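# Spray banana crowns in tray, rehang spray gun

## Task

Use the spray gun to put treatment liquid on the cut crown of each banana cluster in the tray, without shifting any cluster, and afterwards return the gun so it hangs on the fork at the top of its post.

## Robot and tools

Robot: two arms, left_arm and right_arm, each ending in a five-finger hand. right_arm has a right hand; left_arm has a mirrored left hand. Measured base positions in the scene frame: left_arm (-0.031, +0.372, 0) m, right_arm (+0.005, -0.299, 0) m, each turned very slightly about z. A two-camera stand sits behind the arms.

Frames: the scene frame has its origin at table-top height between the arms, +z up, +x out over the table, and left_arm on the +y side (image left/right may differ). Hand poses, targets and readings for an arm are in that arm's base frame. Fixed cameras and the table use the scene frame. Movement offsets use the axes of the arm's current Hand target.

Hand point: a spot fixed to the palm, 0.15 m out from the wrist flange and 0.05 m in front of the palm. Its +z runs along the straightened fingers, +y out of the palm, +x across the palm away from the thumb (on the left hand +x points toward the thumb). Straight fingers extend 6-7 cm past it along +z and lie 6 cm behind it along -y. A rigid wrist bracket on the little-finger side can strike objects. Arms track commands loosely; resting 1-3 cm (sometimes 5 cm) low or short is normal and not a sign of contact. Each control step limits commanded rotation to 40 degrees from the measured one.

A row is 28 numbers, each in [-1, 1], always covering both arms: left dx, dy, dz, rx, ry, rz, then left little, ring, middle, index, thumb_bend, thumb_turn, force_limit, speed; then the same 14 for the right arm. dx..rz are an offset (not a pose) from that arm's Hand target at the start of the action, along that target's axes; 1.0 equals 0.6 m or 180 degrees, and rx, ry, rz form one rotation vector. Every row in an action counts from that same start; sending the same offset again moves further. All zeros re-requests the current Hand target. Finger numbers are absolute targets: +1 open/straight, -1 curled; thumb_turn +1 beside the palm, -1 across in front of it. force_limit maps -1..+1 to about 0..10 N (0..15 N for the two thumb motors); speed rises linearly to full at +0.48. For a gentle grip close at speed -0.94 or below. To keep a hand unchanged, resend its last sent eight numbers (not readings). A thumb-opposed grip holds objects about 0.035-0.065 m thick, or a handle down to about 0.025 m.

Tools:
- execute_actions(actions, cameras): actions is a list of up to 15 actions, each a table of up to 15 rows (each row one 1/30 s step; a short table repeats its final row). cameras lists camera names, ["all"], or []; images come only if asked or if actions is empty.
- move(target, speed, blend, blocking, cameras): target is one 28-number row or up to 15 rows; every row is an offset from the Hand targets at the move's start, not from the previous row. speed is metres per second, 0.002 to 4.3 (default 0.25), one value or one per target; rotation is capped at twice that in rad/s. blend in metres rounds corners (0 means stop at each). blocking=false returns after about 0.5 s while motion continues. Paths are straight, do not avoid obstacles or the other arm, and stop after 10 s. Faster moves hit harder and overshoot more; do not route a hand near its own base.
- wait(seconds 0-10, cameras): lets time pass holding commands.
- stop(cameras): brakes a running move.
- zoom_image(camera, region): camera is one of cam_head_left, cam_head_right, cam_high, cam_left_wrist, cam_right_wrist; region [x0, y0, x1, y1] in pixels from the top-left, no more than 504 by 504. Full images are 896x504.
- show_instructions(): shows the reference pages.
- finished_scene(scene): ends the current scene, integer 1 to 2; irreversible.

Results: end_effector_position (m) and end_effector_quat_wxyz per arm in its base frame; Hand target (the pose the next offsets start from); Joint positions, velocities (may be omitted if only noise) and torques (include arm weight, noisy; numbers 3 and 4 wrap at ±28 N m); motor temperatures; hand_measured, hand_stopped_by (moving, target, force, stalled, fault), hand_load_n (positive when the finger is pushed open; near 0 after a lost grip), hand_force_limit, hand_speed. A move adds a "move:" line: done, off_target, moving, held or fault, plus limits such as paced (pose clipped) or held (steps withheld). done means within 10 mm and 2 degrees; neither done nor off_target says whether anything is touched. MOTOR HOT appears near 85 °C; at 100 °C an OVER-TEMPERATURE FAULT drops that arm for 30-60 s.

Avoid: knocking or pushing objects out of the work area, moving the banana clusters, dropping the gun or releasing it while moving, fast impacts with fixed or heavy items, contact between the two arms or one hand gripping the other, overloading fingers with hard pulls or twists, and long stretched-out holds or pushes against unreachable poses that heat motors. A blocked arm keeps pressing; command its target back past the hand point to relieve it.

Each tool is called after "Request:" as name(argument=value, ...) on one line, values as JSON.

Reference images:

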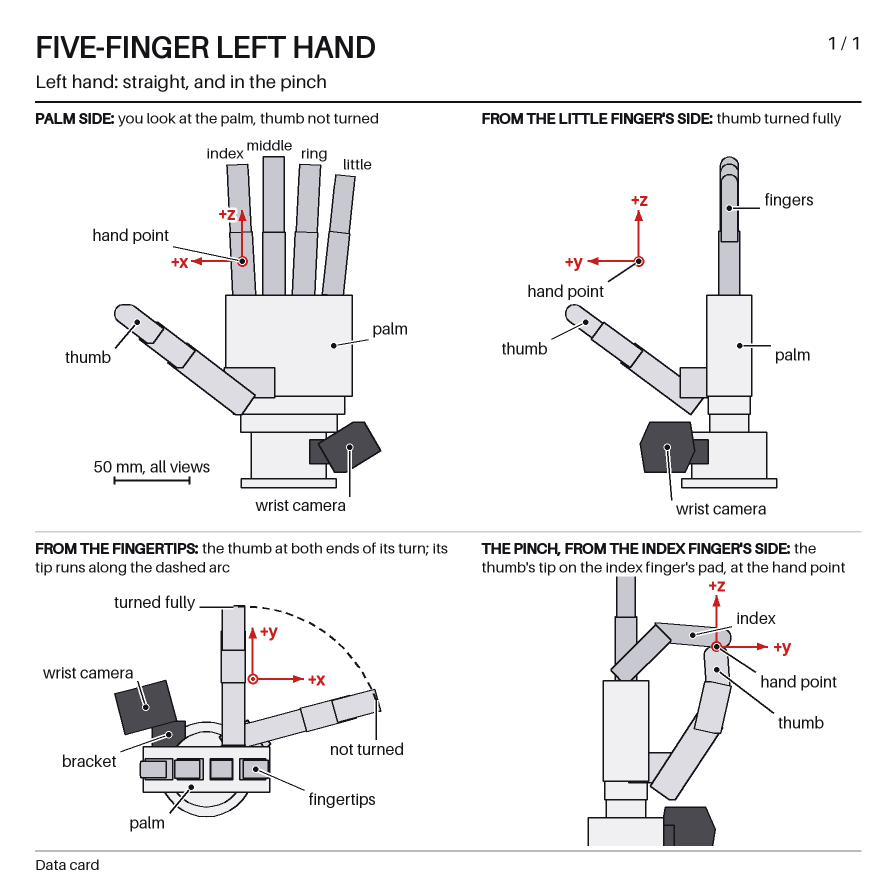

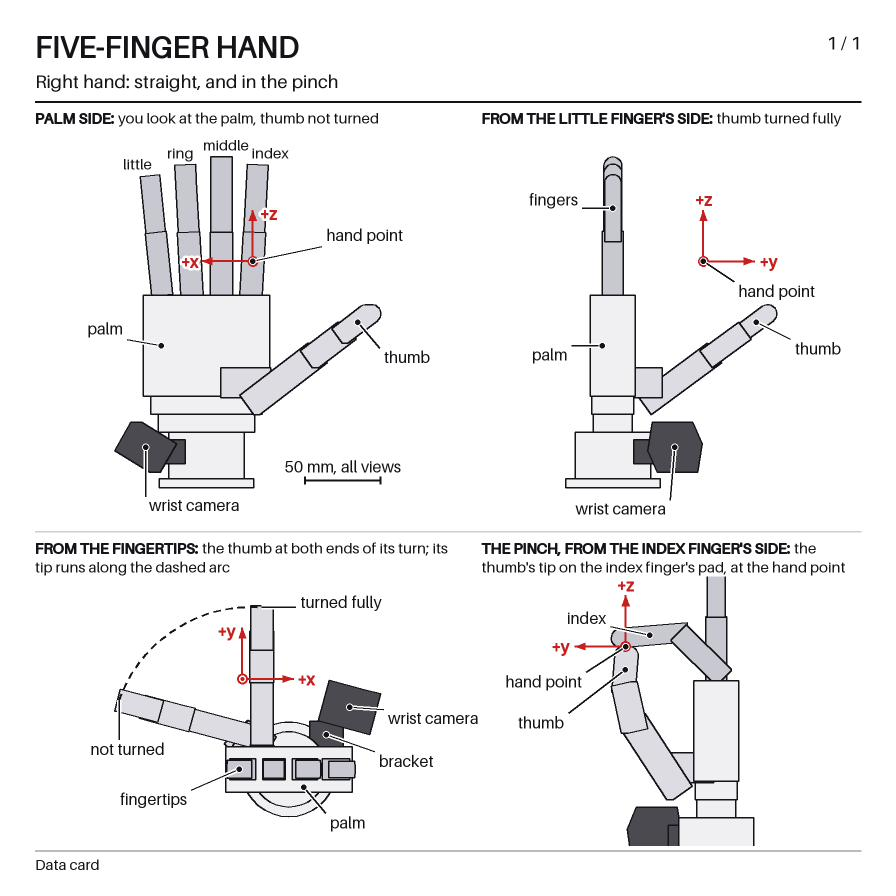

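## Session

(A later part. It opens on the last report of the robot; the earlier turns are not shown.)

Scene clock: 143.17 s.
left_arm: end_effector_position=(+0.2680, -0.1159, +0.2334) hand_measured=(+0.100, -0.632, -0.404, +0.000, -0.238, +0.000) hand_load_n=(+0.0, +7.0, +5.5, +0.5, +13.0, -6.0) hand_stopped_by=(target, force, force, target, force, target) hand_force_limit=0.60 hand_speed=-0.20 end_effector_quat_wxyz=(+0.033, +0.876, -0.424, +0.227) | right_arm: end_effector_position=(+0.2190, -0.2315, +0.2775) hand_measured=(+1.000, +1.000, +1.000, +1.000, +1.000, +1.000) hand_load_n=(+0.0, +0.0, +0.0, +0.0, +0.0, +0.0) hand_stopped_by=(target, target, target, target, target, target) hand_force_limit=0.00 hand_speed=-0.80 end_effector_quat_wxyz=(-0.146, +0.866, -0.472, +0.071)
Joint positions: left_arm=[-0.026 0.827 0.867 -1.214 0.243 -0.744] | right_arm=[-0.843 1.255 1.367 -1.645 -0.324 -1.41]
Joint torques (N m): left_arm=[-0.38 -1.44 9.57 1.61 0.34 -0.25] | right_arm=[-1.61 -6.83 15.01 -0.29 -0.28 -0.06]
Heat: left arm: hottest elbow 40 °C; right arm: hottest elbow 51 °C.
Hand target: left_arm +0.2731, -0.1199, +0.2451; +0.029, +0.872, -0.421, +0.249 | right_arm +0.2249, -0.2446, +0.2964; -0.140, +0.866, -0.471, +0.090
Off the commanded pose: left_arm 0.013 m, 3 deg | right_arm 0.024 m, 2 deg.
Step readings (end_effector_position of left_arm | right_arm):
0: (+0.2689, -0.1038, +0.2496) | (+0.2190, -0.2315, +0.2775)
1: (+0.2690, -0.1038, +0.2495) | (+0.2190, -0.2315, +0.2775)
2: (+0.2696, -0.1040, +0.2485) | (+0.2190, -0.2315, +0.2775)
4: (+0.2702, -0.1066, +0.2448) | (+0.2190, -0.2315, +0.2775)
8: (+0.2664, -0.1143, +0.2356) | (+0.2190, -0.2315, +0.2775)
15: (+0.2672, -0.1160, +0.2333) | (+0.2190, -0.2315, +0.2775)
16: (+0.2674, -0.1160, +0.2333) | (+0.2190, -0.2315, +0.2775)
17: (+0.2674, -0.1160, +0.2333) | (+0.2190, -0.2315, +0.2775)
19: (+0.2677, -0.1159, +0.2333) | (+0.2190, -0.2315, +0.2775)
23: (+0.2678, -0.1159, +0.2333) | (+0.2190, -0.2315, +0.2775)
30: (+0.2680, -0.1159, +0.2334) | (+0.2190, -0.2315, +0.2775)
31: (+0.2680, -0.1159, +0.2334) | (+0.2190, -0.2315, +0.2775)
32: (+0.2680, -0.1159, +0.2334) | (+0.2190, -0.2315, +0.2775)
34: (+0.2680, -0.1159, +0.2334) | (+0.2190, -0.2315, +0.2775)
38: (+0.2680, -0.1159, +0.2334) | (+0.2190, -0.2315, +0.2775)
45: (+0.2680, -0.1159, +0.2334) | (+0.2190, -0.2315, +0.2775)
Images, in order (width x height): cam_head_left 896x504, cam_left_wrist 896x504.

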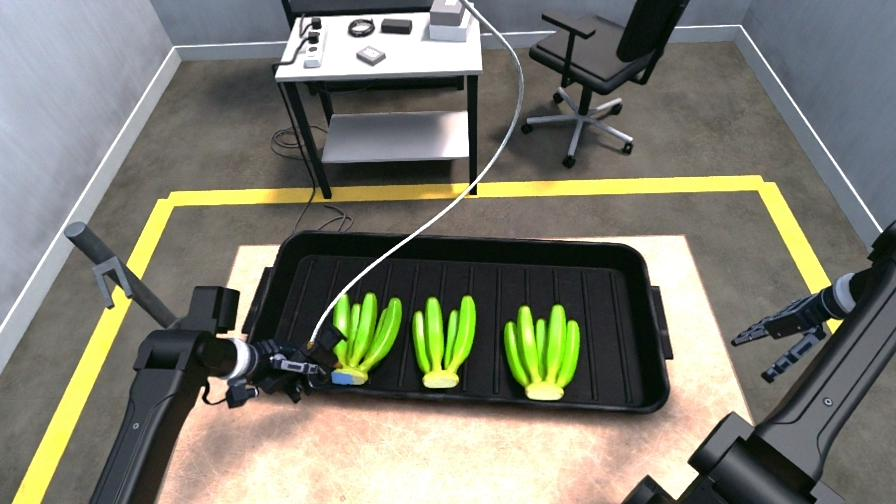

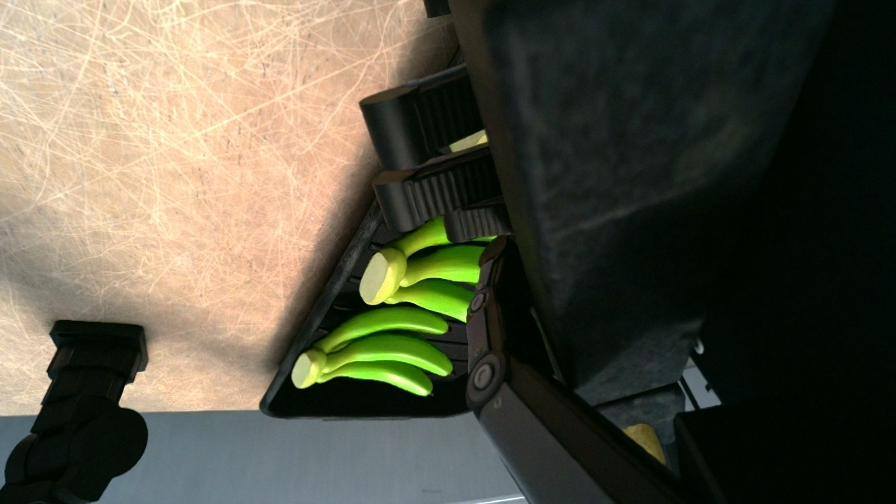

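Request:
execute_actions(actions=[[[0,0,0,0,0,0, 0.1,-0.9,-0.9,0.0,-0.92,0.0,1.0,-0.3, 0,0,0,0,0,0, 1,1,1,1,1,1,0,-0.8]],[[0,0,0,0,0,0, 0.1,-0.9,-0.9,0.0,-0.92,0.0,1.0,-0.3, 0,0,0,0,0,0, 1,1,1,1,1,1,0,-0.8]]], cameras=["cam_head_left", "cam_left_wrist"])

Request:
zoom_image(camera="cam_head_left", region=[270, 310, 380, 400])

Request:
zoom_image(camera="cam_left_wrist", region=[380, 0, 580, 280])

Scene clock: 144.60 s.
left_arm: end_effector_position=(+0.2681, -0.1158, +0.2334) hand_measured=(+0.100, -0.898, -0.522, +0.000, -0.238, +0.000) hand_load_n=(+0.0, +8.5, +3.5, +1.0, +12.5, -9.5) hand_stopped_by=(target, target, force, target, force, target) hand_force_limit=1.00 hand_speed=-0.30 end_effector_quat_wxyz=(+0.033, +0.876, -0.424, +0.227) | right_arm: end_effector_position=(+0.2190, -0.2315, +0.2775) hand_measured=(+1.000, +1.000, +1.000, +1.000, +1.000, +1.000) hand_load_n=(+0.0, +0.0, +0.0, +0.0, +0.0, +0.0) hand_stopped_by=(target, target, target, target, target, target) hand_force_limit=0.00 hand_speed=-0.80 end_effector_quat_wxyz=(-0.146, +0.866, -0.472, +0.071)
Joint positions: left_arm=[-0.026 0.827 0.867 -1.214 0.243 -0.745] | right_arm=[-0.843 1.255 1.367 -1.645 -0.324 -1.41]
Joint torques (N m): left_arm=[-0.38 -1.44 9.57 1.61 0.35 -0.25] | right_arm=[-1.67 -6.83 15.02 -0.29 -0.29 -0.06]
Heat: left arm: hottest elbow 40 °C; right arm: hottest elbow 51 °C.
Hand target: left_arm +0.2731, -0.1199, +0.2451; +0.029, +0.872, -0.421, +0.248 | right_arm +0.2249, -0.2446, +0.2964; -0.140, +0.866, -0.471, +0.090
Off the commanded pose: left_arm 0.013 m, 3 deg | right_arm 0.024 m, 2 deg.
Step readings (end_effector_position of left_arm | right_arm):
0: (+0.2680, -0.1159, +0.2334) | (+0.2190, -0.2315, +0.2775)
1: (+0.2680, -0.1159, +0.2334) | (+0.2190, -0.2315, +0.2775)
2: (+0.2680, -0.1159, +0.2334) | (+0.2190, -0.2315, +0.2775)
4: (+0.2680, -0.1159, +0.2334) | (+0.2190, -0.2315, +0.2775)
8: (+0.2681, -0.1158, +0.2334) | (+0.2190, -0.2315, +0.2775)
15: (+0.2681, -0.1158, +0.2334) | (+0.2190, -0.2315, +0.2775)
16: (+0.2681, -0.1158, +0.2334) | (+0.2190, -0.2315, +0.2775)
17: (+0.2681, -0.1158, +0.2334) | (+0.2190, -0.2315, +0.2775)
19: (+0.2681, -0.1158, +0.2334) | (+0.2190, -0.2315, +0.2775)
23: (+0.2681, -0.1158, +0.2334) | (+0.2190, -0.2315, +0.2775)
30: (+0.2681, -0.1158, +0.2334) | (+0.2190, -0.2315, +0.2775)
Images, in order (width x height): cam_head_left 896x504, cam_left_wrist 896x504.

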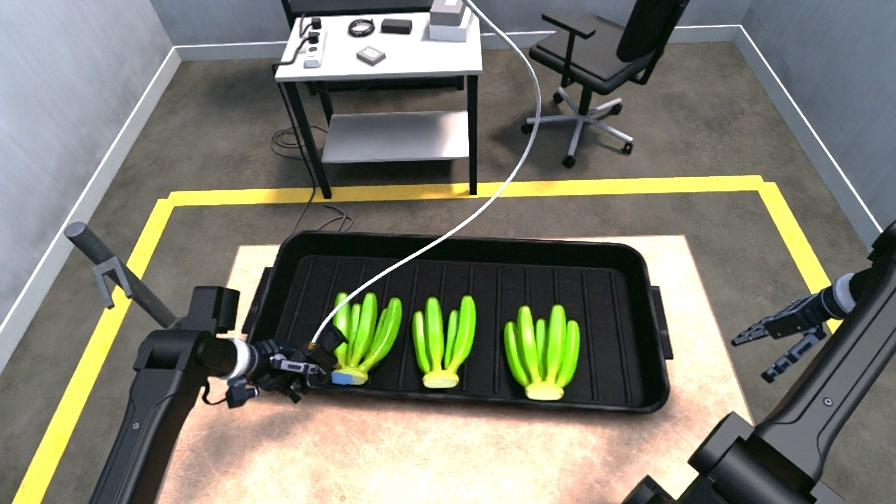

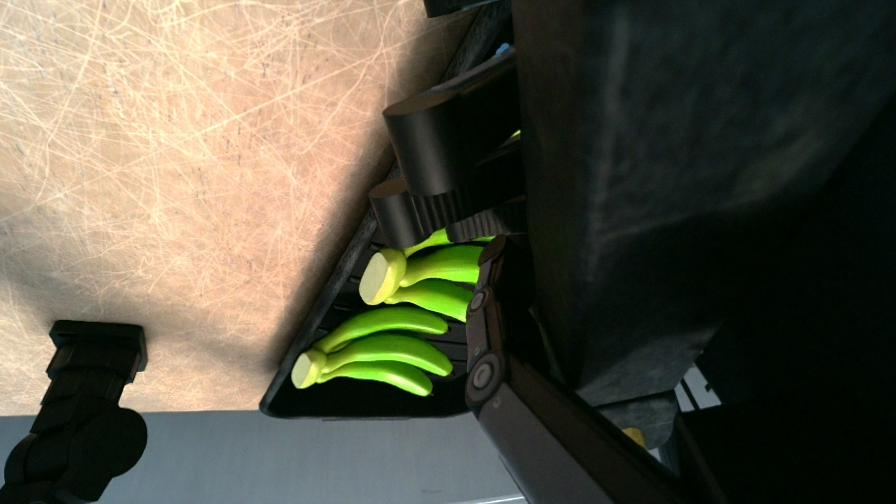

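Scaled by 4.582 from the camera's 896x504 image, which has a finer 1280x720 frame.

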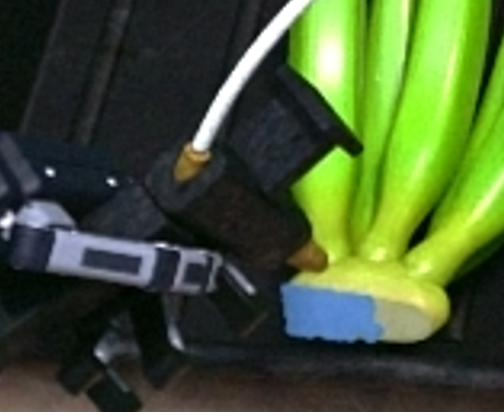

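Scaled by 1.800 from the camera's 896x504 image, which has a finer 1280x720 frame.

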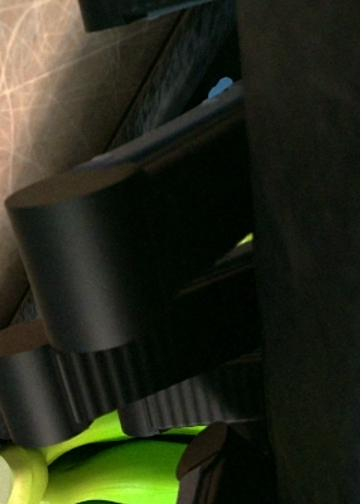

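Request:
wait(seconds=0.1, cameras=["cam_head_left","cam_head_right","cam_high"])

Request:
zoom_image(camera="cam_head_left", region=[300, 330, 380, 400])

Request:
zoom_image(camera="cam_head_right", region=[290, 330, 370, 400])

Request:
zoom_image(camera="cam_high", region=[540, 130, 640, 230])

Scene clock: 145.33 s.
left_arm: end_effector_position=(+0.2681, -0.1158, +0.2334) hand_measured=(+0.100, -0.898, -0.522, +0.000, -0.238, +0.000) hand_load_n=(+0.5, +9.0, +3.5, +1.0, +13.0, -9.5) hand_stopped_by=(target, target, force, target, force, target) hand_force_limit=1.00 hand_speed=-0.30 end_effector_quat_wxyz=(+0.033, +0.876, -0.424, +0.227) | right_arm: end_effector_position=(+0.2190, -0.2315, +0.2775) hand_measured=(+1.000, +1.000, +1.000, +1.000, +1.000, +1.000) hand_load_n=(+0.0, +0.0, +0.0, +0.0, +0.0, +0.0) hand_stopped_by=(target, target, target, target, target, target) hand_force_limit=0.00 hand_speed=-0.80 end_effector_quat_wxyz=(-0.146, +0.866, -0.472, +0.071)
Joint positions: left_arm=[-0.026 0.827 0.867 -1.214 0.243 -0.745] | right_arm=[-0.843 1.255 1.367 -1.645 -0.324 -1.41]
Joint torques (N m): left_arm=[-0.32 -1.49 9.57 1.61 0.35 -0.25] | right_arm=[-1.67 -6.83 15.01 -0.29 -0.28 -0.05]
Heat: left arm: hottest elbow 39 °C; right arm: hottest elbow 51 °C.
Hand target: left_arm +0.2731, -0.1199, +0.2451; +0.029, +0.872, -0.421, +0.248 | right_arm +0.2249, -0.2446, +0.2964; -0.140, +0.866, -0.471, +0.090
Off the commanded pose: left_arm 0.013 m, 3 deg | right_arm 0.024 m, 2 deg.
wait: 0.10 s; at rest from the start
Images, in order (width x height): cam_head_left 896x504, cam_head_right 896x504, cam_high 896x504.

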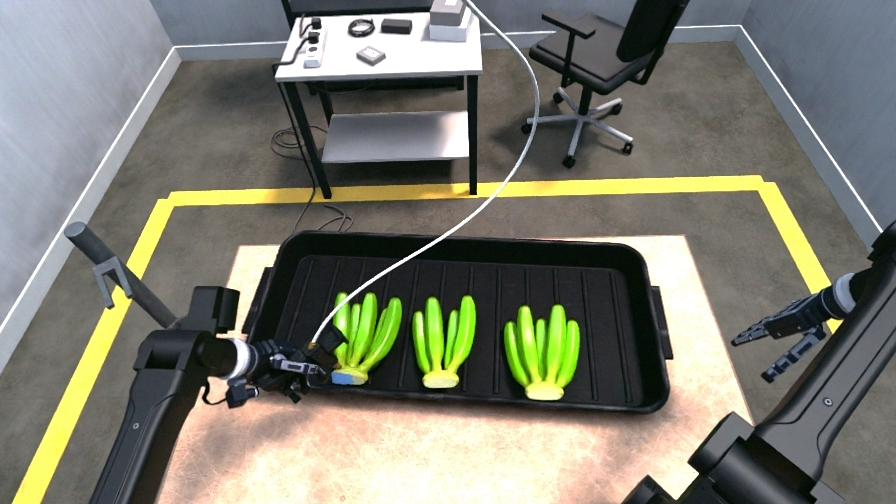

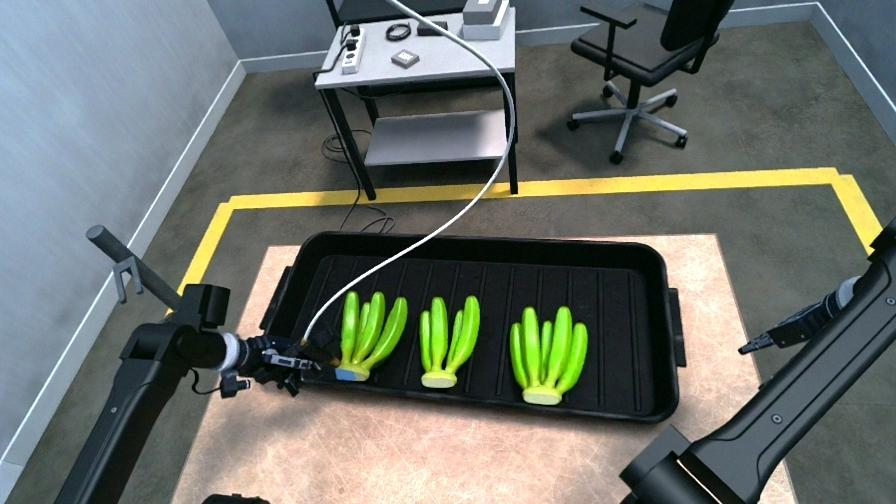

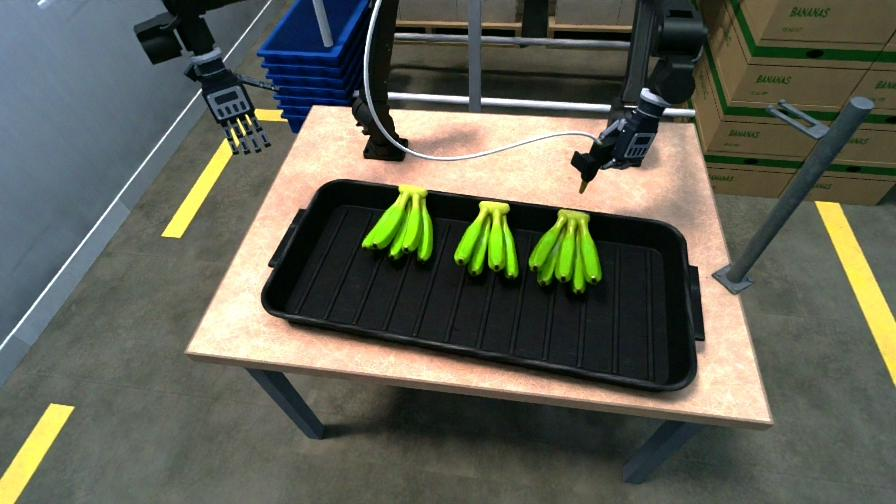

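Scaled by 6.300 from the camera's 896x504 image, which has a finer 1280x720 frame.

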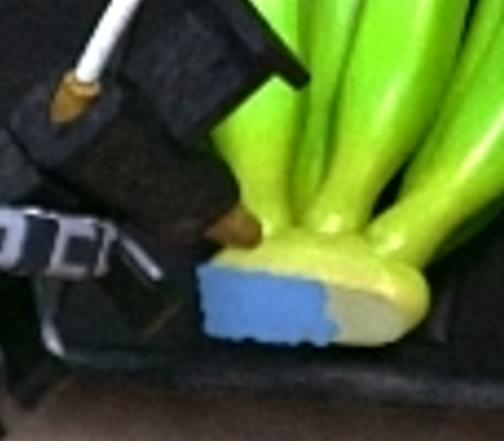

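Scaled by 6.300 from the camera's 896x504 image, which has a finer 1280x720 frame.

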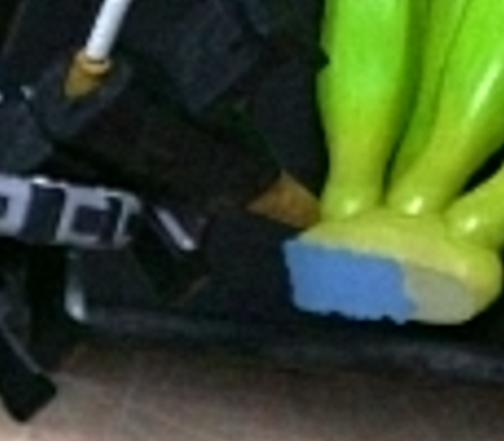

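Scaled by 5.040 from the camera's 896x504 image, which has a finer 1280x720 frame.

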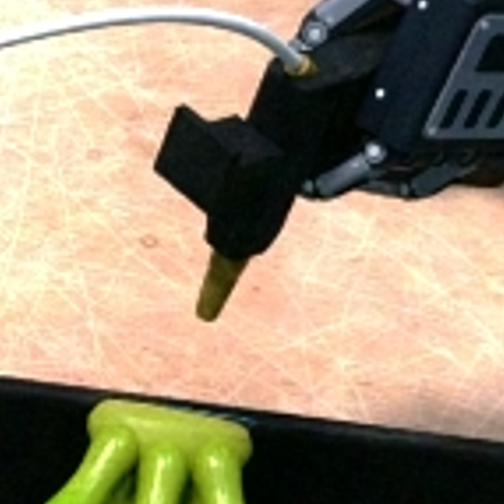

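Request:
move(target=[0.036,0.0322,0.013,0,0,0, 0.1,-0.9,-0.9,0.0,-0.92,0.0,1.0,-0.3, 0,0,0,0,0,0, 1,1,1,1,1,1,0,-0.8], speed=0.03, cameras=["cam_head_left"])

Request:
zoom_image(camera="cam_head_left", region=[300, 330, 380, 400])

Scene clock: 147.87 s.
left_arm: end_effector_position=(+0.2676, -0.1452, +0.2341) hand_measured=(+0.100, -0.898, -0.522, +0.000, -0.238, +0.000) hand_load_n=(+0.0, +9.0, +3.5, +1.0, +12.5, -9.5) hand_stopped_by=(target, target, force, target, force, target) hand_force_limit=1.00 hand_speed=-0.30 end_effector_quat_wxyz=(+0.030, +0.875, -0.426, +0.228) | right_arm: end_effector_position=(+0.2190, -0.2315, +0.2775) hand_measured=(+1.000, +1.000, +1.000, +1.000, +1.000, +1.000) hand_load_n=(+0.0, +0.0, +0.0, +0.5, +0.0, +0.0) hand_stopped_by=(target, target, target, target, target, target) hand_force_limit=0.00 hand_speed=-0.80 end_effector_quat_wxyz=(-0.146, +0.866, -0.472, +0.071)
Joint positions: left_arm=[-0.159 0.826 0.867 -1.184 0.186 -0.865] | right_arm=[-0.843 1.255 1.367 -1.645 -0.324 -1.41]
Joint torques (N m): left_arm=[-0.44 -1.14 9.58 1.72 0.26 -0.29] | right_arm=[-1.67 -6.83 15.01 -0.29 -0.29 -0.05]
Heat: left arm: hottest elbow 39 °C; right arm: hottest elbow 51 °C.
Hand target: left_arm +0.2730, -0.1500, +0.2451; +0.029, +0.872, -0.421, +0.248 | right_arm +0.2249, -0.2446, +0.2964; -0.140, +0.866, -0.471, +0.090
Off the commanded pose: left_arm 0.013 m, 2 deg | right_arm 0.024 m, 2 deg.
move: off_target (left_arm, right_arm)
Images, in order (width x height): cam_head_left 896x504.

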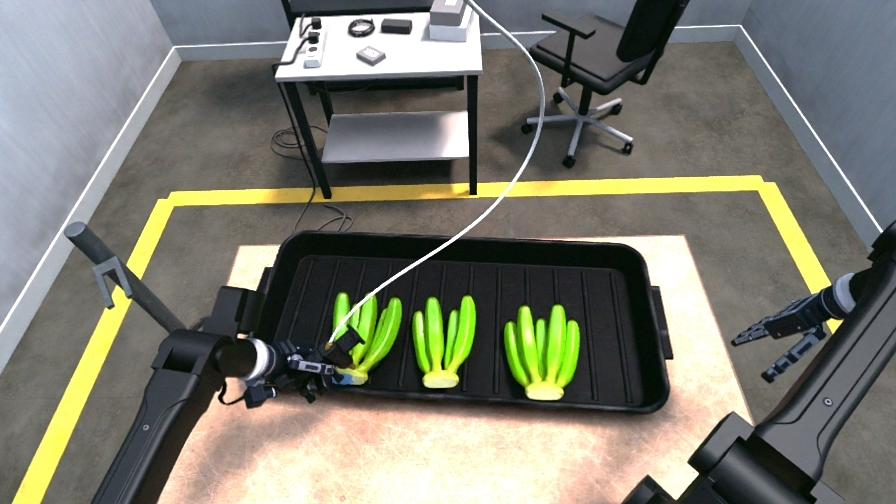

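Scaled by 6.300 from the camera's 896x504 image, which has a finer 1280x720 frame.

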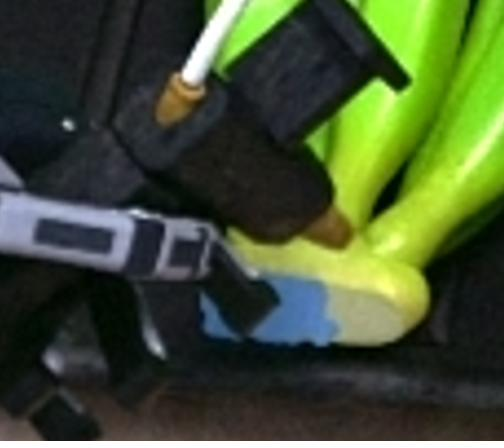

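Request:
move(target=[-0.0131,0.0187,-0.0103,0,0,0, 0.1,-0.9,-0.9,0.0,-0.92,0.0,1.0,-0.3, 0,0,0,0,0,0, 1,1,1,1,1,1,0,-0.8], speed=0.03, cameras=["cam_head_left"])

Request:
zoom_image(camera="cam_head_left", region=[300, 330, 380, 400])

Scene clock: 148.93 s.
left_arm: end_effector_position=(+0.2588, -0.1462, +0.2356) hand_measured=(+0.100, -0.898, -0.522, +0.000, -0.238, +0.000) hand_load_n=(+0.0, +8.5, +3.0, +1.0, +13.0, -9.5) hand_stopped_by=(target, target, force, target, force, target) hand_force_limit=1.00 hand_speed=-0.30 end_effector_quat_wxyz=(+0.027, +0.873, -0.426, +0.237) | right_arm: end_effector_position=(+0.2190, -0.2315, +0.2775) hand_measured=(+1.000, +1.000, +1.000, +1.000, +1.000, +1.000) hand_load_n=(+0.0, +0.0, +0.0, +0.0, +0.0, -0.5) hand_stopped_by=(target, target, target, target, target, target) hand_force_limit=0.00 hand_speed=-0.80 end_effector_quat_wxyz=(-0.146, +0.866, -0.472, +0.071)
Joint positions: left_arm=[-0.171 0.786 0.848 -1.184 0.18 -0.875] | right_arm=[-0.843 1.255 1.367 -1.645 -0.324 -1.41]
Joint torques (N m): left_arm=[-0.5 -1.08 9.52 0.92 0.25 -0.26] | right_arm=[-1.67 -6.83 15.01 -0.29 -0.29 -0.05]
Heat: left arm: hottest elbow 39 °C; right arm: hottest elbow 51 °C.
Hand target: left_arm +0.2580, -0.1499, +0.2450; +0.029, +0.872, -0.421, +0.248 | right_arm +0.2249, -0.2446, +0.2964; -0.140, +0.866, -0.471, +0.090
Off the commanded pose: left_arm 0.010 m, 1 deg | right_arm 0.024 m, 2 deg.
move: off_target (right_arm)
Images, in order (width x height): cam_head_left 896x504.

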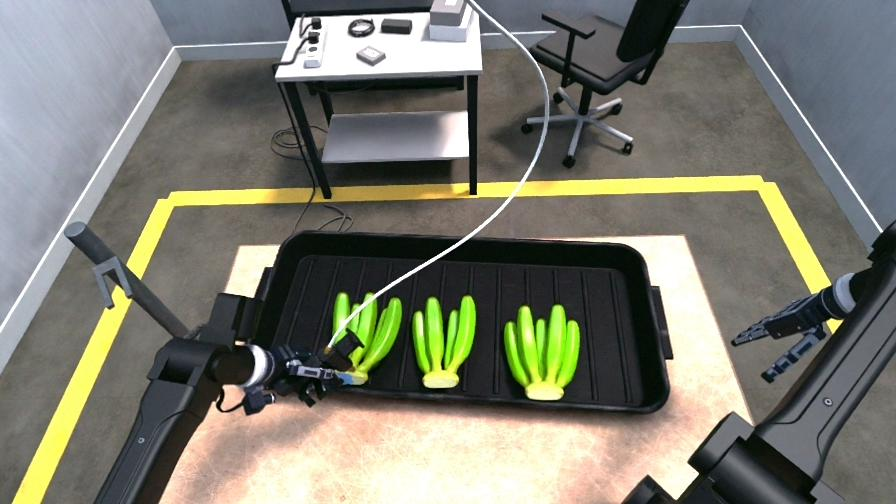

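Scaled by 6.300 from the camera's 896x504 image, which has a finer 1280x720 frame.

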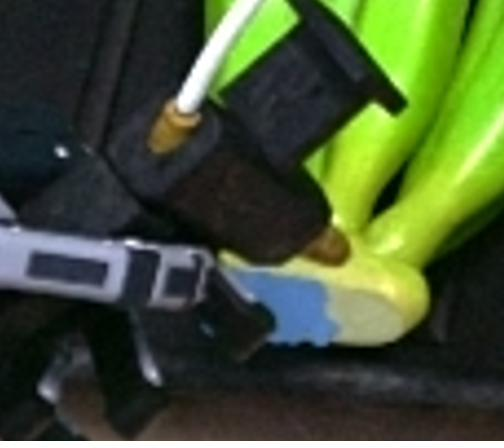

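Request:
execute_actions(actions=[[[0,0,0,0,0,0, 0.1,-1.0,-1.0,0.0,-0.92,0.0,1.0,-0.3, 0,0,0,0,0,0, 1,1,1,1,1,1,0,-0.8]],[[0,0,0,0,0,0, 0.1,-1.0,-1.0,0.0,-0.92,0.0,1.0,-0.3, 0,0,0,0,0,0, 1,1,1,1,1,1,0,-0.8]]], cameras=["cam_head_left", "cam_left_wrist"])

Request:
zoom_image(camera="cam_head_left", region=[300, 330, 380, 400])

Request:
zoom_image(camera="cam_left_wrist", region=[380, 0, 580, 280])

Scene clock: 150.50 s.
left_arm: end_effector_position=(+0.2589, -0.1461, +0.2356) hand_measured=(+0.100, -1.000, -0.768, +0.000, -0.238, +0.000) hand_load_n=(+0.0, +0.0, +11.0, +1.5, +13.5, -6.5) hand_stopped_by=(target, target, force, target, force, target) hand_force_limit=1.00 hand_speed=-0.30 end_effector_quat_wxyz=(+0.027, +0.873, -0.425, +0.237) | right_arm: end_effector_position=(+0.2190, -0.2315, +0.2775) hand_measured=(+1.000, +1.000, +1.000, +1.000, +1.000, +1.000) hand_load_n=(+0.0, +0.0, +0.0, +0.0, +0.0, +0.0) hand_stopped_by=(target, target, target, target, target, target) hand_force_limit=0.00 hand_speed=-0.80 end_effector_quat_wxyz=(-0.146, +0.866, -0.472, +0.071)
Joint positions: left_arm=[-0.171 0.786 0.848 -1.184 0.179 -0.876] | right_arm=[-0.843 1.255 1.367 -1.645 -0.324 -1.41]
Joint torques (N m): left_arm=[-0.44 -0.97 9.51 0.91 0.26 -0.27] | right_arm=[-1.67 -6.83 15.01 -0.29 -0.29 -0.05]
Heat: left arm: hottest elbow 39 °C; right arm: hottest elbow 51 °C.
Hand target: left_arm +0.2580, -0.1498, +0.2451; +0.029, +0.872, -0.421, +0.249 | right_arm +0.2249, -0.2446, +0.2964; -0.140, +0.866, -0.471, +0.090
Off the commanded pose: left_arm 0.010 m, 1 deg | right_arm 0.024 m, 2 deg.
Step readings (end_effector_position of left_arm | right_arm):
0: (+0.2589, -0.1462, +0.2356) | (+0.2190, -0.2315, +0.2775)
1: (+0.2589, -0.1462, +0.2357) | (+0.2190, -0.2315, +0.2775)
2: (+0.2589, -0.1462, +0.2357) | (+0.2190, -0.2315, +0.2775)
4: (+0.2589, -0.1461, +0.2356) | (+0.2190, -0.2315, +0.2775)
8: (+0.2589, -0.1461, +0.2356) | (+0.2190, -0.2315, +0.2775)
15: (+0.2589, -0.1461, +0.2356) | (+0.2190, -0.2315, +0.2775)
16: (+0.2589, -0.1461, +0.2356) | (+0.2190, -0.2315, +0.2775)
17: (+0.2589, -0.1461, +0.2356) | (+0.2190, -0.2315, +0.2775)
19: (+0.2589, -0.1461, +0.2356) | (+0.2190, -0.2315, +0.2775)
23: (+0.2589, -0.1461, +0.2356) | (+0.2190, -0.2315, +0.2775)
30: (+0.2589, -0.1461, +0.2356) | (+0.2190, -0.2315, +0.2775)
Images, in order (width x height): cam_head_left 896x504, cam_left_wrist 896x504.

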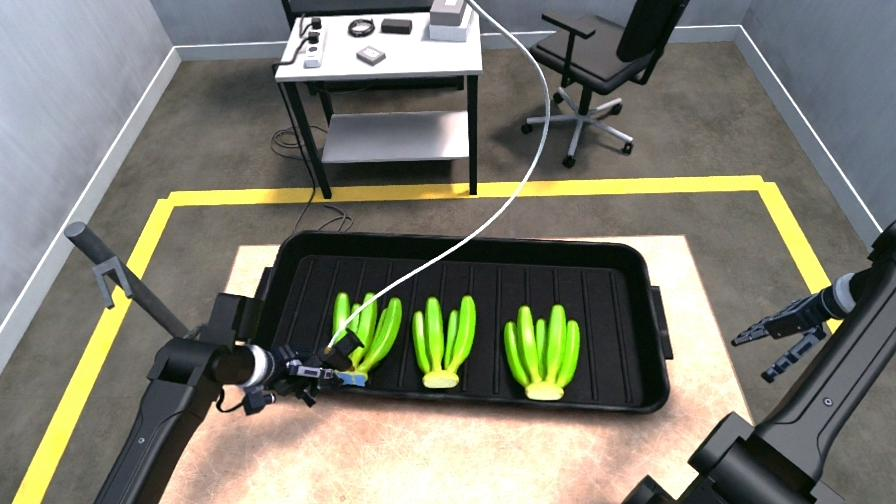

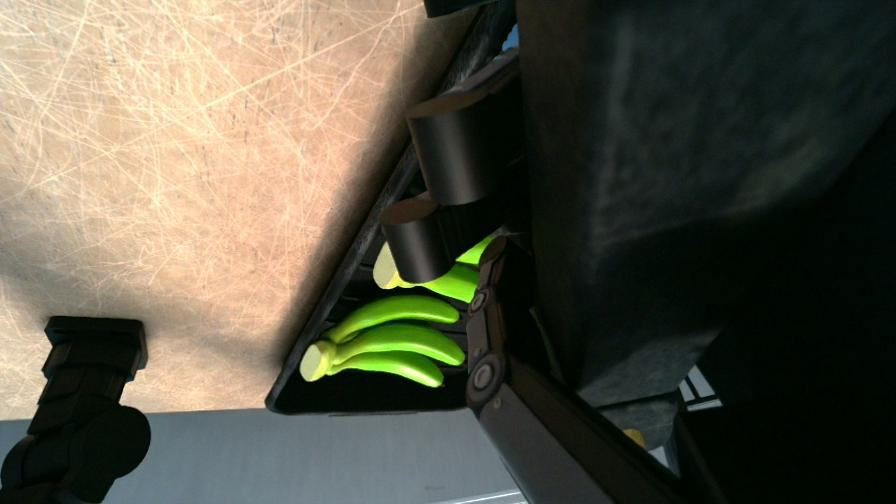

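Scaled by 6.300 from the camera's 896x504 image, which has a finer 1280x720 frame.

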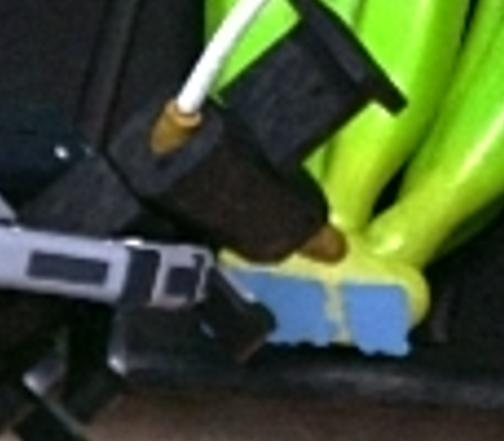

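Scaled by 1.800 from the camera's 896x504 image, which has a finer 1280x720 frame.

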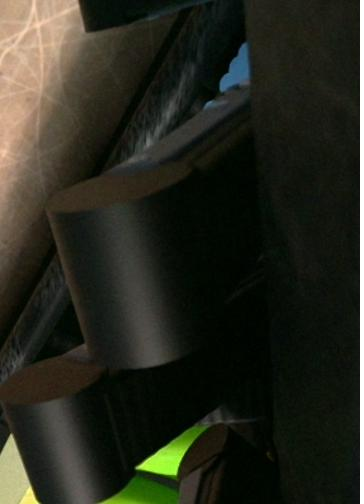

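Request:
move(target=[-0.012,-0.0108,-0.0043,0,0,0, 0.1,-1.0,-1.0,0.0,-0.92,0.0,1.0,-0.3, 0,0,0,0,0,0, 1,1,1,1,1,1,0,-0.8], speed=0.03, cameras=["cam_head_left"])

Request:
zoom_image(camera="cam_head_left", region=[300, 330, 380, 400])

Scene clock: 151.73 s.
left_arm: end_effector_position=(+0.2592, -0.1413, +0.2367) hand_measured=(+0.100, -1.000, -0.768, +0.000, -0.238, +0.000) hand_load_n=(+0.0, +0.0, +11.0, +1.5, +13.5, -6.0) hand_stopped_by=(target, target, force, target, force, target) hand_force_limit=1.00 hand_speed=-0.30 end_effector_quat_wxyz=(+0.030, +0.875, -0.420, +0.237) | right_arm: end_effector_position=(+0.2190, -0.2315, +0.2775) hand_measured=(+1.000, +1.000, +1.000, +1.000, +1.000, +1.000) hand_load_n=(+0.0, +0.0, +0.5, +0.0, +0.0, +0.0) hand_stopped_by=(target, target, target, target, target, target) hand_force_limit=0.00 hand_speed=-0.80 end_effector_quat_wxyz=(-0.146, +0.866, -0.472, +0.071)
Joint positions: left_arm=[-0.144 0.783 0.848 -1.191 0.195 -0.864] | right_arm=[-0.843 1.255 1.367 -1.645 -0.324 -1.41]
Joint torques (N m): left_arm=[0.91 -1.08 9.47 0.77 0.41 -0.01] | right_arm=[-1.67 -6.83 15.01 -0.29 -0.29 -0.06]
Heat: left arm: hottest elbow 39 °C; right arm: hottest elbow 51 °C.
Hand target: left_arm +0.2581, -0.1399, +0.2452; +0.029, +0.872, -0.421, +0.249 | right_arm +0.2249, -0.2446, +0.2964; -0.140, +0.866, -0.471, +0.090
Off the commanded pose: left_arm 0.009 m, 1 deg | right_arm 0.024 m, 2 deg.
move: off_target (right_arm)
Images, in order (width x height): cam_head_left 896x504.

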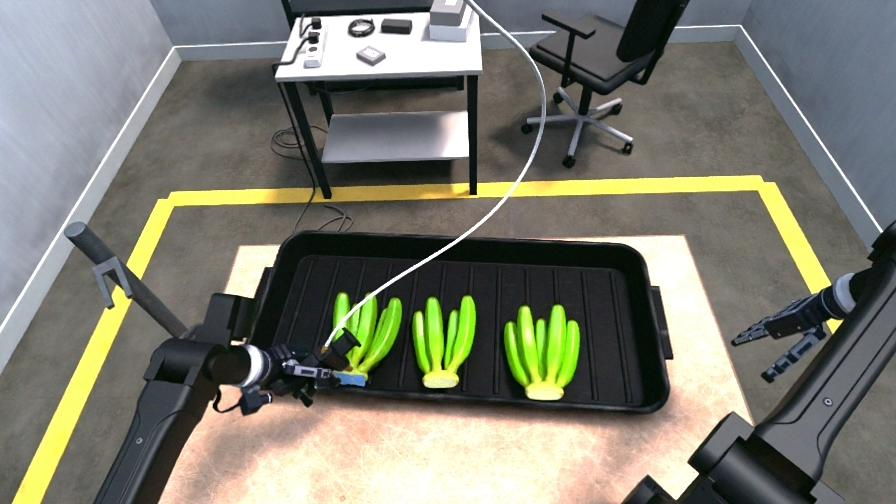

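Scaled by 6.300 from the camera's 896x504 image, which has a finer 1280x720 frame.

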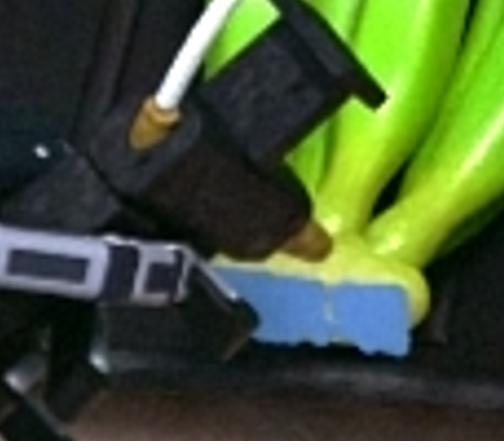

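Request:
move(target=[[-0.012,-0.0108,-0.0043,0,0,0, 0.1,-1.0,-1.0,0.0,-0.92,0.0,1.0,-0.3, 0,0,0,0,0,0, 1,1,1,1,1,1,0,-0.8],[0.03,0.0269,0.0109,0,0,0, 0.1,-1.0,-1.0,0.0,-0.92,0.0,1.0,-0.3, 0,0,0,0,0,0, 1,1,1,1,1,1,0,-0.8]], speed=0.04, cameras=["cam_head_left"])

Request:
zoom_image(camera="cam_head_left", region=[300, 330, 380, 400])

Scene clock: 155.40 s.
left_arm: end_effector_position=(+0.2518, -0.1596, +0.2350) hand_measured=(+0.100, -1.000, -0.768, +0.000, -0.238, +0.000) hand_load_n=(+0.0, +0.0, +11.0, +1.5, +13.5, -6.5) hand_stopped_by=(target, target, force, target, force, target) hand_force_limit=1.00 hand_speed=-0.30 end_effector_quat_wxyz=(+0.028, +0.875, -0.426, +0.230) | right_arm: end_effector_position=(+0.2190, -0.2315, +0.2775) hand_measured=(+1.000, +1.000, +1.000, +1.000, +1.000, +1.000) hand_load_n=(+0.0, +0.0, +0.0, +0.0, +0.0, +0.0) hand_stopped_by=(target, target, target, target, target, target) hand_force_limit=0.00 hand_speed=-0.80 end_effector_quat_wxyz=(-0.146, +0.866, -0.472, +0.071)
Joint positions: left_arm=[-0.239 0.782 0.848 -1.193 0.149 -0.937] | right_arm=[-0.843 1.255 1.367 -1.645 -0.324 -1.41]
Joint torques (N m): left_arm=[-0.44 -0.21 9.72 1.77 0.2 -0.26] | right_arm=[-1.67 -6.83 15.01 -0.29 -0.29 -0.06]
Heat: left arm: hottest elbow 39 °C; right arm: hottest elbow 51 °C.
Hand target: left_arm +0.2581, -0.1649, +0.2451; +0.029, +0.872, -0.421, +0.249 | right_arm +0.2249, -0.2446, +0.2964; -0.140, +0.866, -0.471, +0.090
Off the commanded pose: left_arm 0.013 m, 2 deg | right_arm 0.024 m, 2 deg.
move: off_target (left_arm, right_arm)
Images, in order (width x height): cam_head_left 896x504.

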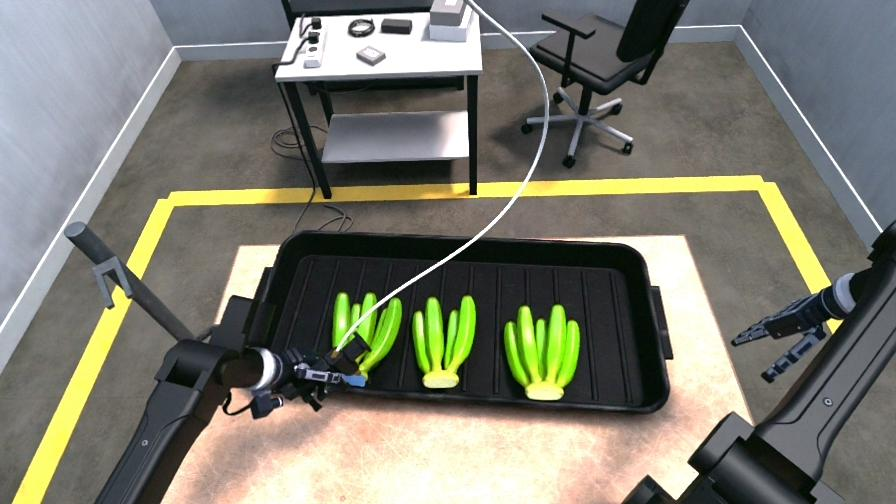

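Scaled by 6.300 from the camera's 896x504 image, which has a finer 1280x720 frame.

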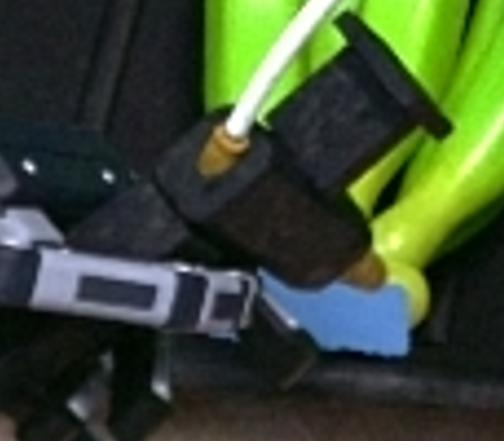

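Request:
move(target=[0.1660,0.1397,0.0615,0,0,0, 0.1,-1.0,-1.0,0.0,-0.92,0.0,1.0,-0.3, 0,0,0,0,0,0, 1,1,1,1,1,1,0,-0.8], speed=0.1, cameras=["cam_head_left"])

Request:
zoom_image(camera="cam_head_left", region=[320, 330, 480, 410])

Scene clock: 158.23 s.
left_arm: end_effector_position=(+0.2457, -0.2815, +0.2125) hand_measured=(+0.100, -1.000, -0.768, +0.000, -0.238, +0.000) hand_load_n=(+0.0, +0.0, +11.0, +1.5, +13.0, -6.5) hand_stopped_by=(target, target, force, target, force, target) hand_force_limit=1.00 hand_speed=-0.30 end_effector_quat_wxyz=(+0.017, +0.877, -0.431, +0.212) | right_arm: end_effector_position=(+0.2190, -0.2315, +0.2775) hand_measured=(+1.000, +1.000, +1.000, +1.000, +1.000, +1.000) hand_load_n=(+0.0, +0.0, +0.0, +0.0, +0.0, +0.0) hand_stopped_by=(target, target, target, target, target, target) hand_force_limit=0.00 hand_speed=-0.80 end_effector_quat_wxyz=(-0.146, +0.866, -0.472, +0.071)
Joint positions: left_arm=[-0.716 0.964 0.894 -1.079 -0.074 -1.356] | right_arm=[-0.843 1.255 1.367 -1.645 -0.324 -1.41]
Joint torques (N m): left_arm=[-0.38 -1.32 13.61 1.81 -0.13 -0.27] | right_arm=[-1.67 -6.83 15.02 -0.29 -0.28 -0.05]
Heat: left arm: hottest elbow 40 °C; right arm: hottest elbow 51 °C.
Hand target: left_arm +0.2624, -0.3002, +0.2452; +0.029, +0.872, -0.421, +0.249 | right_arm +0.2249, -0.2446, +0.2964; -0.140, +0.866, -0.471, +0.090
Off the commanded pose: left_arm 0.041 m, 5 deg | right_arm 0.024 m, 2 deg.
move: off_target (left_arm, right_arm)
Images, in order (width x height): cam_head_left 896x504.

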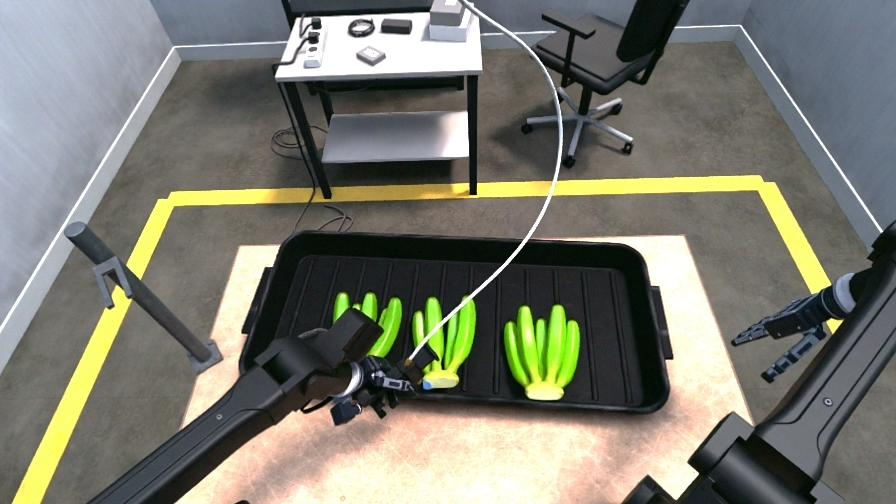

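Scaled by 3.150 from the camera's 896x504 image, which has a finer 1280x720 frame.

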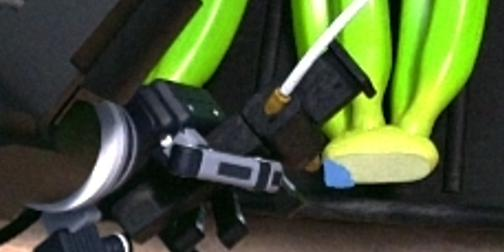

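Request:
move(target=[0.0338,0.006,-0.0118,0,0,0, 0.1,-1.0,-1.0,0.0,-0.92,0.0,1.0,-0.3, 0,0,0,0,0,0, 1,1,1,1,1,1,0,-0.8], speed=0.05, cameras=["cam_head_left"])

Request:
zoom_image(camera="cam_head_left", region=[380, 340, 480, 410])

Scene clock: 159.50 s.
left_arm: end_effector_position=(+0.2563, -0.3008, +0.2302) hand_measured=(+0.100, -1.000, -0.768, +0.000, -0.238, +0.000) hand_load_n=(+0.0, +0.5, +11.0, +1.5, +13.5, -6.5) hand_stopped_by=(target, target, force, target, force, target) hand_force_limit=1.00 hand_speed=-0.30 end_effector_quat_wxyz=(+0.019, +0.874, -0.430, +0.224) | right_arm: end_effector_position=(+0.2190, -0.2315, +0.2775) hand_measured=(+1.000, +1.000, +1.000, +1.000, +1.000, +1.000) hand_load_n=(+0.0, +0.0, +0.0, +0.0, +0.0, +0.0) hand_stopped_by=(target, target, target, target, target, target) hand_force_limit=0.00 hand_speed=-0.80 end_effector_quat_wxyz=(-0.146, +0.866, -0.472, +0.071)
Joint positions: left_arm=[-0.743 1.005 0.958 -1.079 -0.088 -1.38] | right_arm=[-0.843 1.255 1.367 -1.645 -0.324 -1.41]
Joint torques (N m): left_arm=[-0.38 -1.9 13.65 0.96 -0.14 -0.31] | right_arm=[-1.67 -6.83 15.01 -0.29 -0.29 -0.05]
Heat: left arm: hottest elbow 40 °C; right arm: hottest elbow 51 °C.
Hand target: left_arm +0.2675, -0.3152, +0.2601; +0.029, +0.872, -0.421, +0.249 | right_arm +0.2249, -0.2446, +0.2964; -0.140, +0.866, -0.471, +0.090
Off the commanded pose: left_arm 0.035 m, 3 deg | right_arm 0.024 m, 2 deg.
move: off_target (left_arm, right_arm)
Images, in order (width x height): cam_head_left 896x504.

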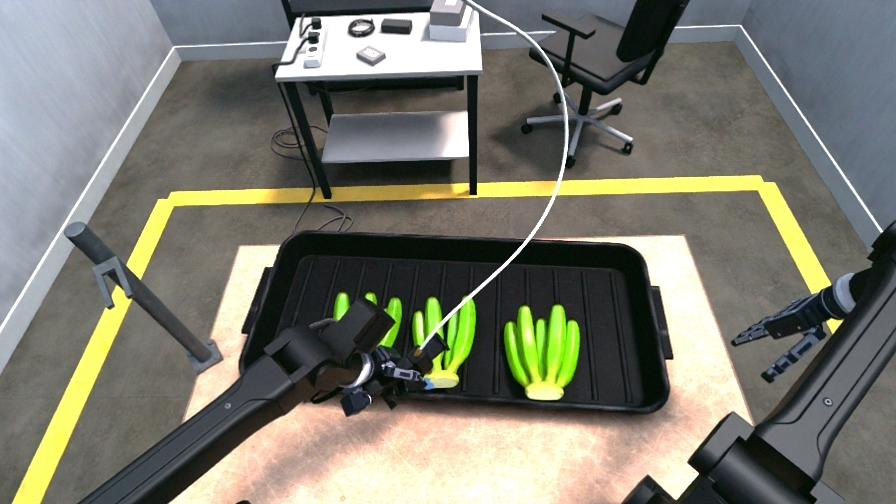

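Scaled by 5.040 from the camera's 896x504 image, which has a finer 1280x720 frame.

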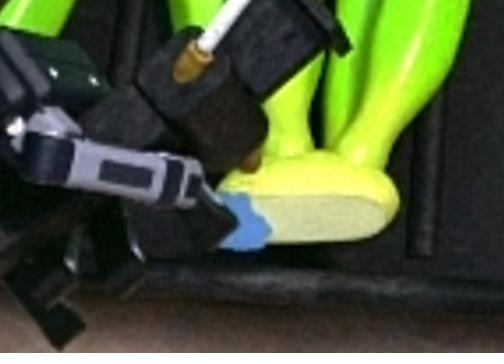

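Request:
move(target=[0.072,0.0645,0.026,0,0,0, 0.1,-1.0,-1.0,0.0,-0.92,0.0,1.0,-0.3, 0,0,0,0,0,0, 1,1,1,1,1,1,0,-0.8], speed=0.04, cameras=["cam_head_left"])

Request:
zoom_image(camera="cam_head_left", region=[380, 340, 480, 410])

Scene clock: 163.13 s.
left_arm: end_effector_position=(+0.2536, -0.3543, +0.2285) hand_measured=(+0.100, -1.000, -0.768, +0.000, -0.238, +0.000) hand_load_n=(+0.0, +0.0, +11.0, +1.5, +13.5, -6.5) hand_stopped_by=(target, target, force, target, force, target) hand_force_limit=1.00 hand_speed=-0.30 end_effector_quat_wxyz=(+0.012, +0.875, -0.433, +0.215) | right_arm: end_effector_position=(+0.2190, -0.2315, +0.2775) hand_measured=(+1.000, +1.000, +1.000, +1.000, +1.000, +1.000) hand_load_n=(+0.0, +0.0, +0.0, +0.0, +0.0, +0.0) hand_stopped_by=(target, target, target, target, target, target) hand_force_limit=0.00 hand_speed=-0.80 end_effector_quat_wxyz=(-0.146, +0.866, -0.472, +0.071)
Joint positions: left_arm=[-0.872 1.125 1.044 -1.079 -0.147 -1.495] | right_arm=[-0.843 1.255 1.367 -1.645 -0.324 -1.41]
Joint torques (N m): left_arm=[-0.38 -3.31 13.42 1.73 -0.24 -0.26] | right_arm=[-1.67 -6.83 15.01 -0.31 -0.28 -0.05]
Heat: left arm: hottest elbow 40 °C; right arm: hottest elbow 51 °C.
Hand target: left_arm +0.2675, -0.3752, +0.2600; +0.029, +0.872, -0.421, +0.249 | right_arm +0.2249, -0.2446, +0.2964; -0.140, +0.866, -0.471, +0.090
Off the commanded pose: left_arm 0.040 m, 5 deg | right_arm 0.024 m, 2 deg.
move: off_target (left_arm, right_arm)
Images, in order (width x height): cam_head_left 896x504.

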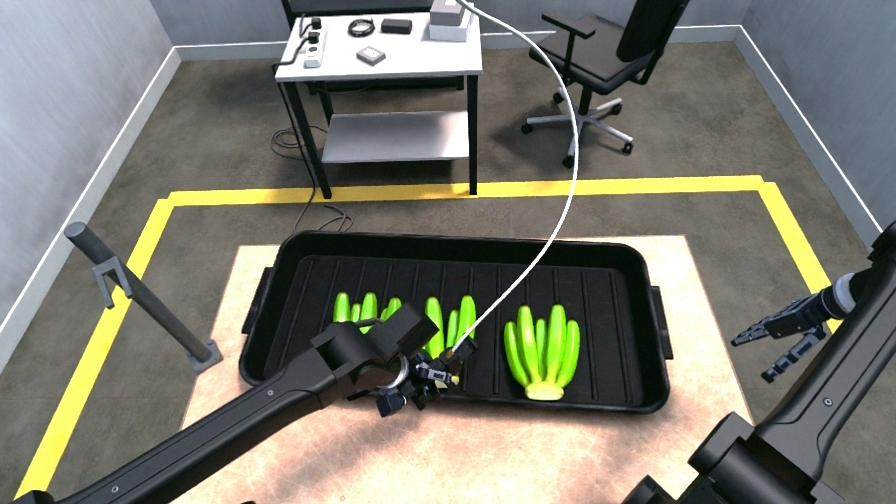

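Scaled by 5.040 from the camera's 896x504 image, which has a finer 1280x720 frame.

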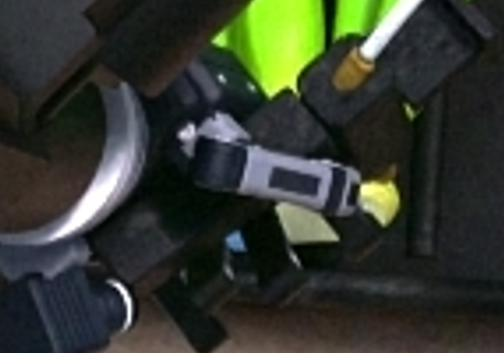

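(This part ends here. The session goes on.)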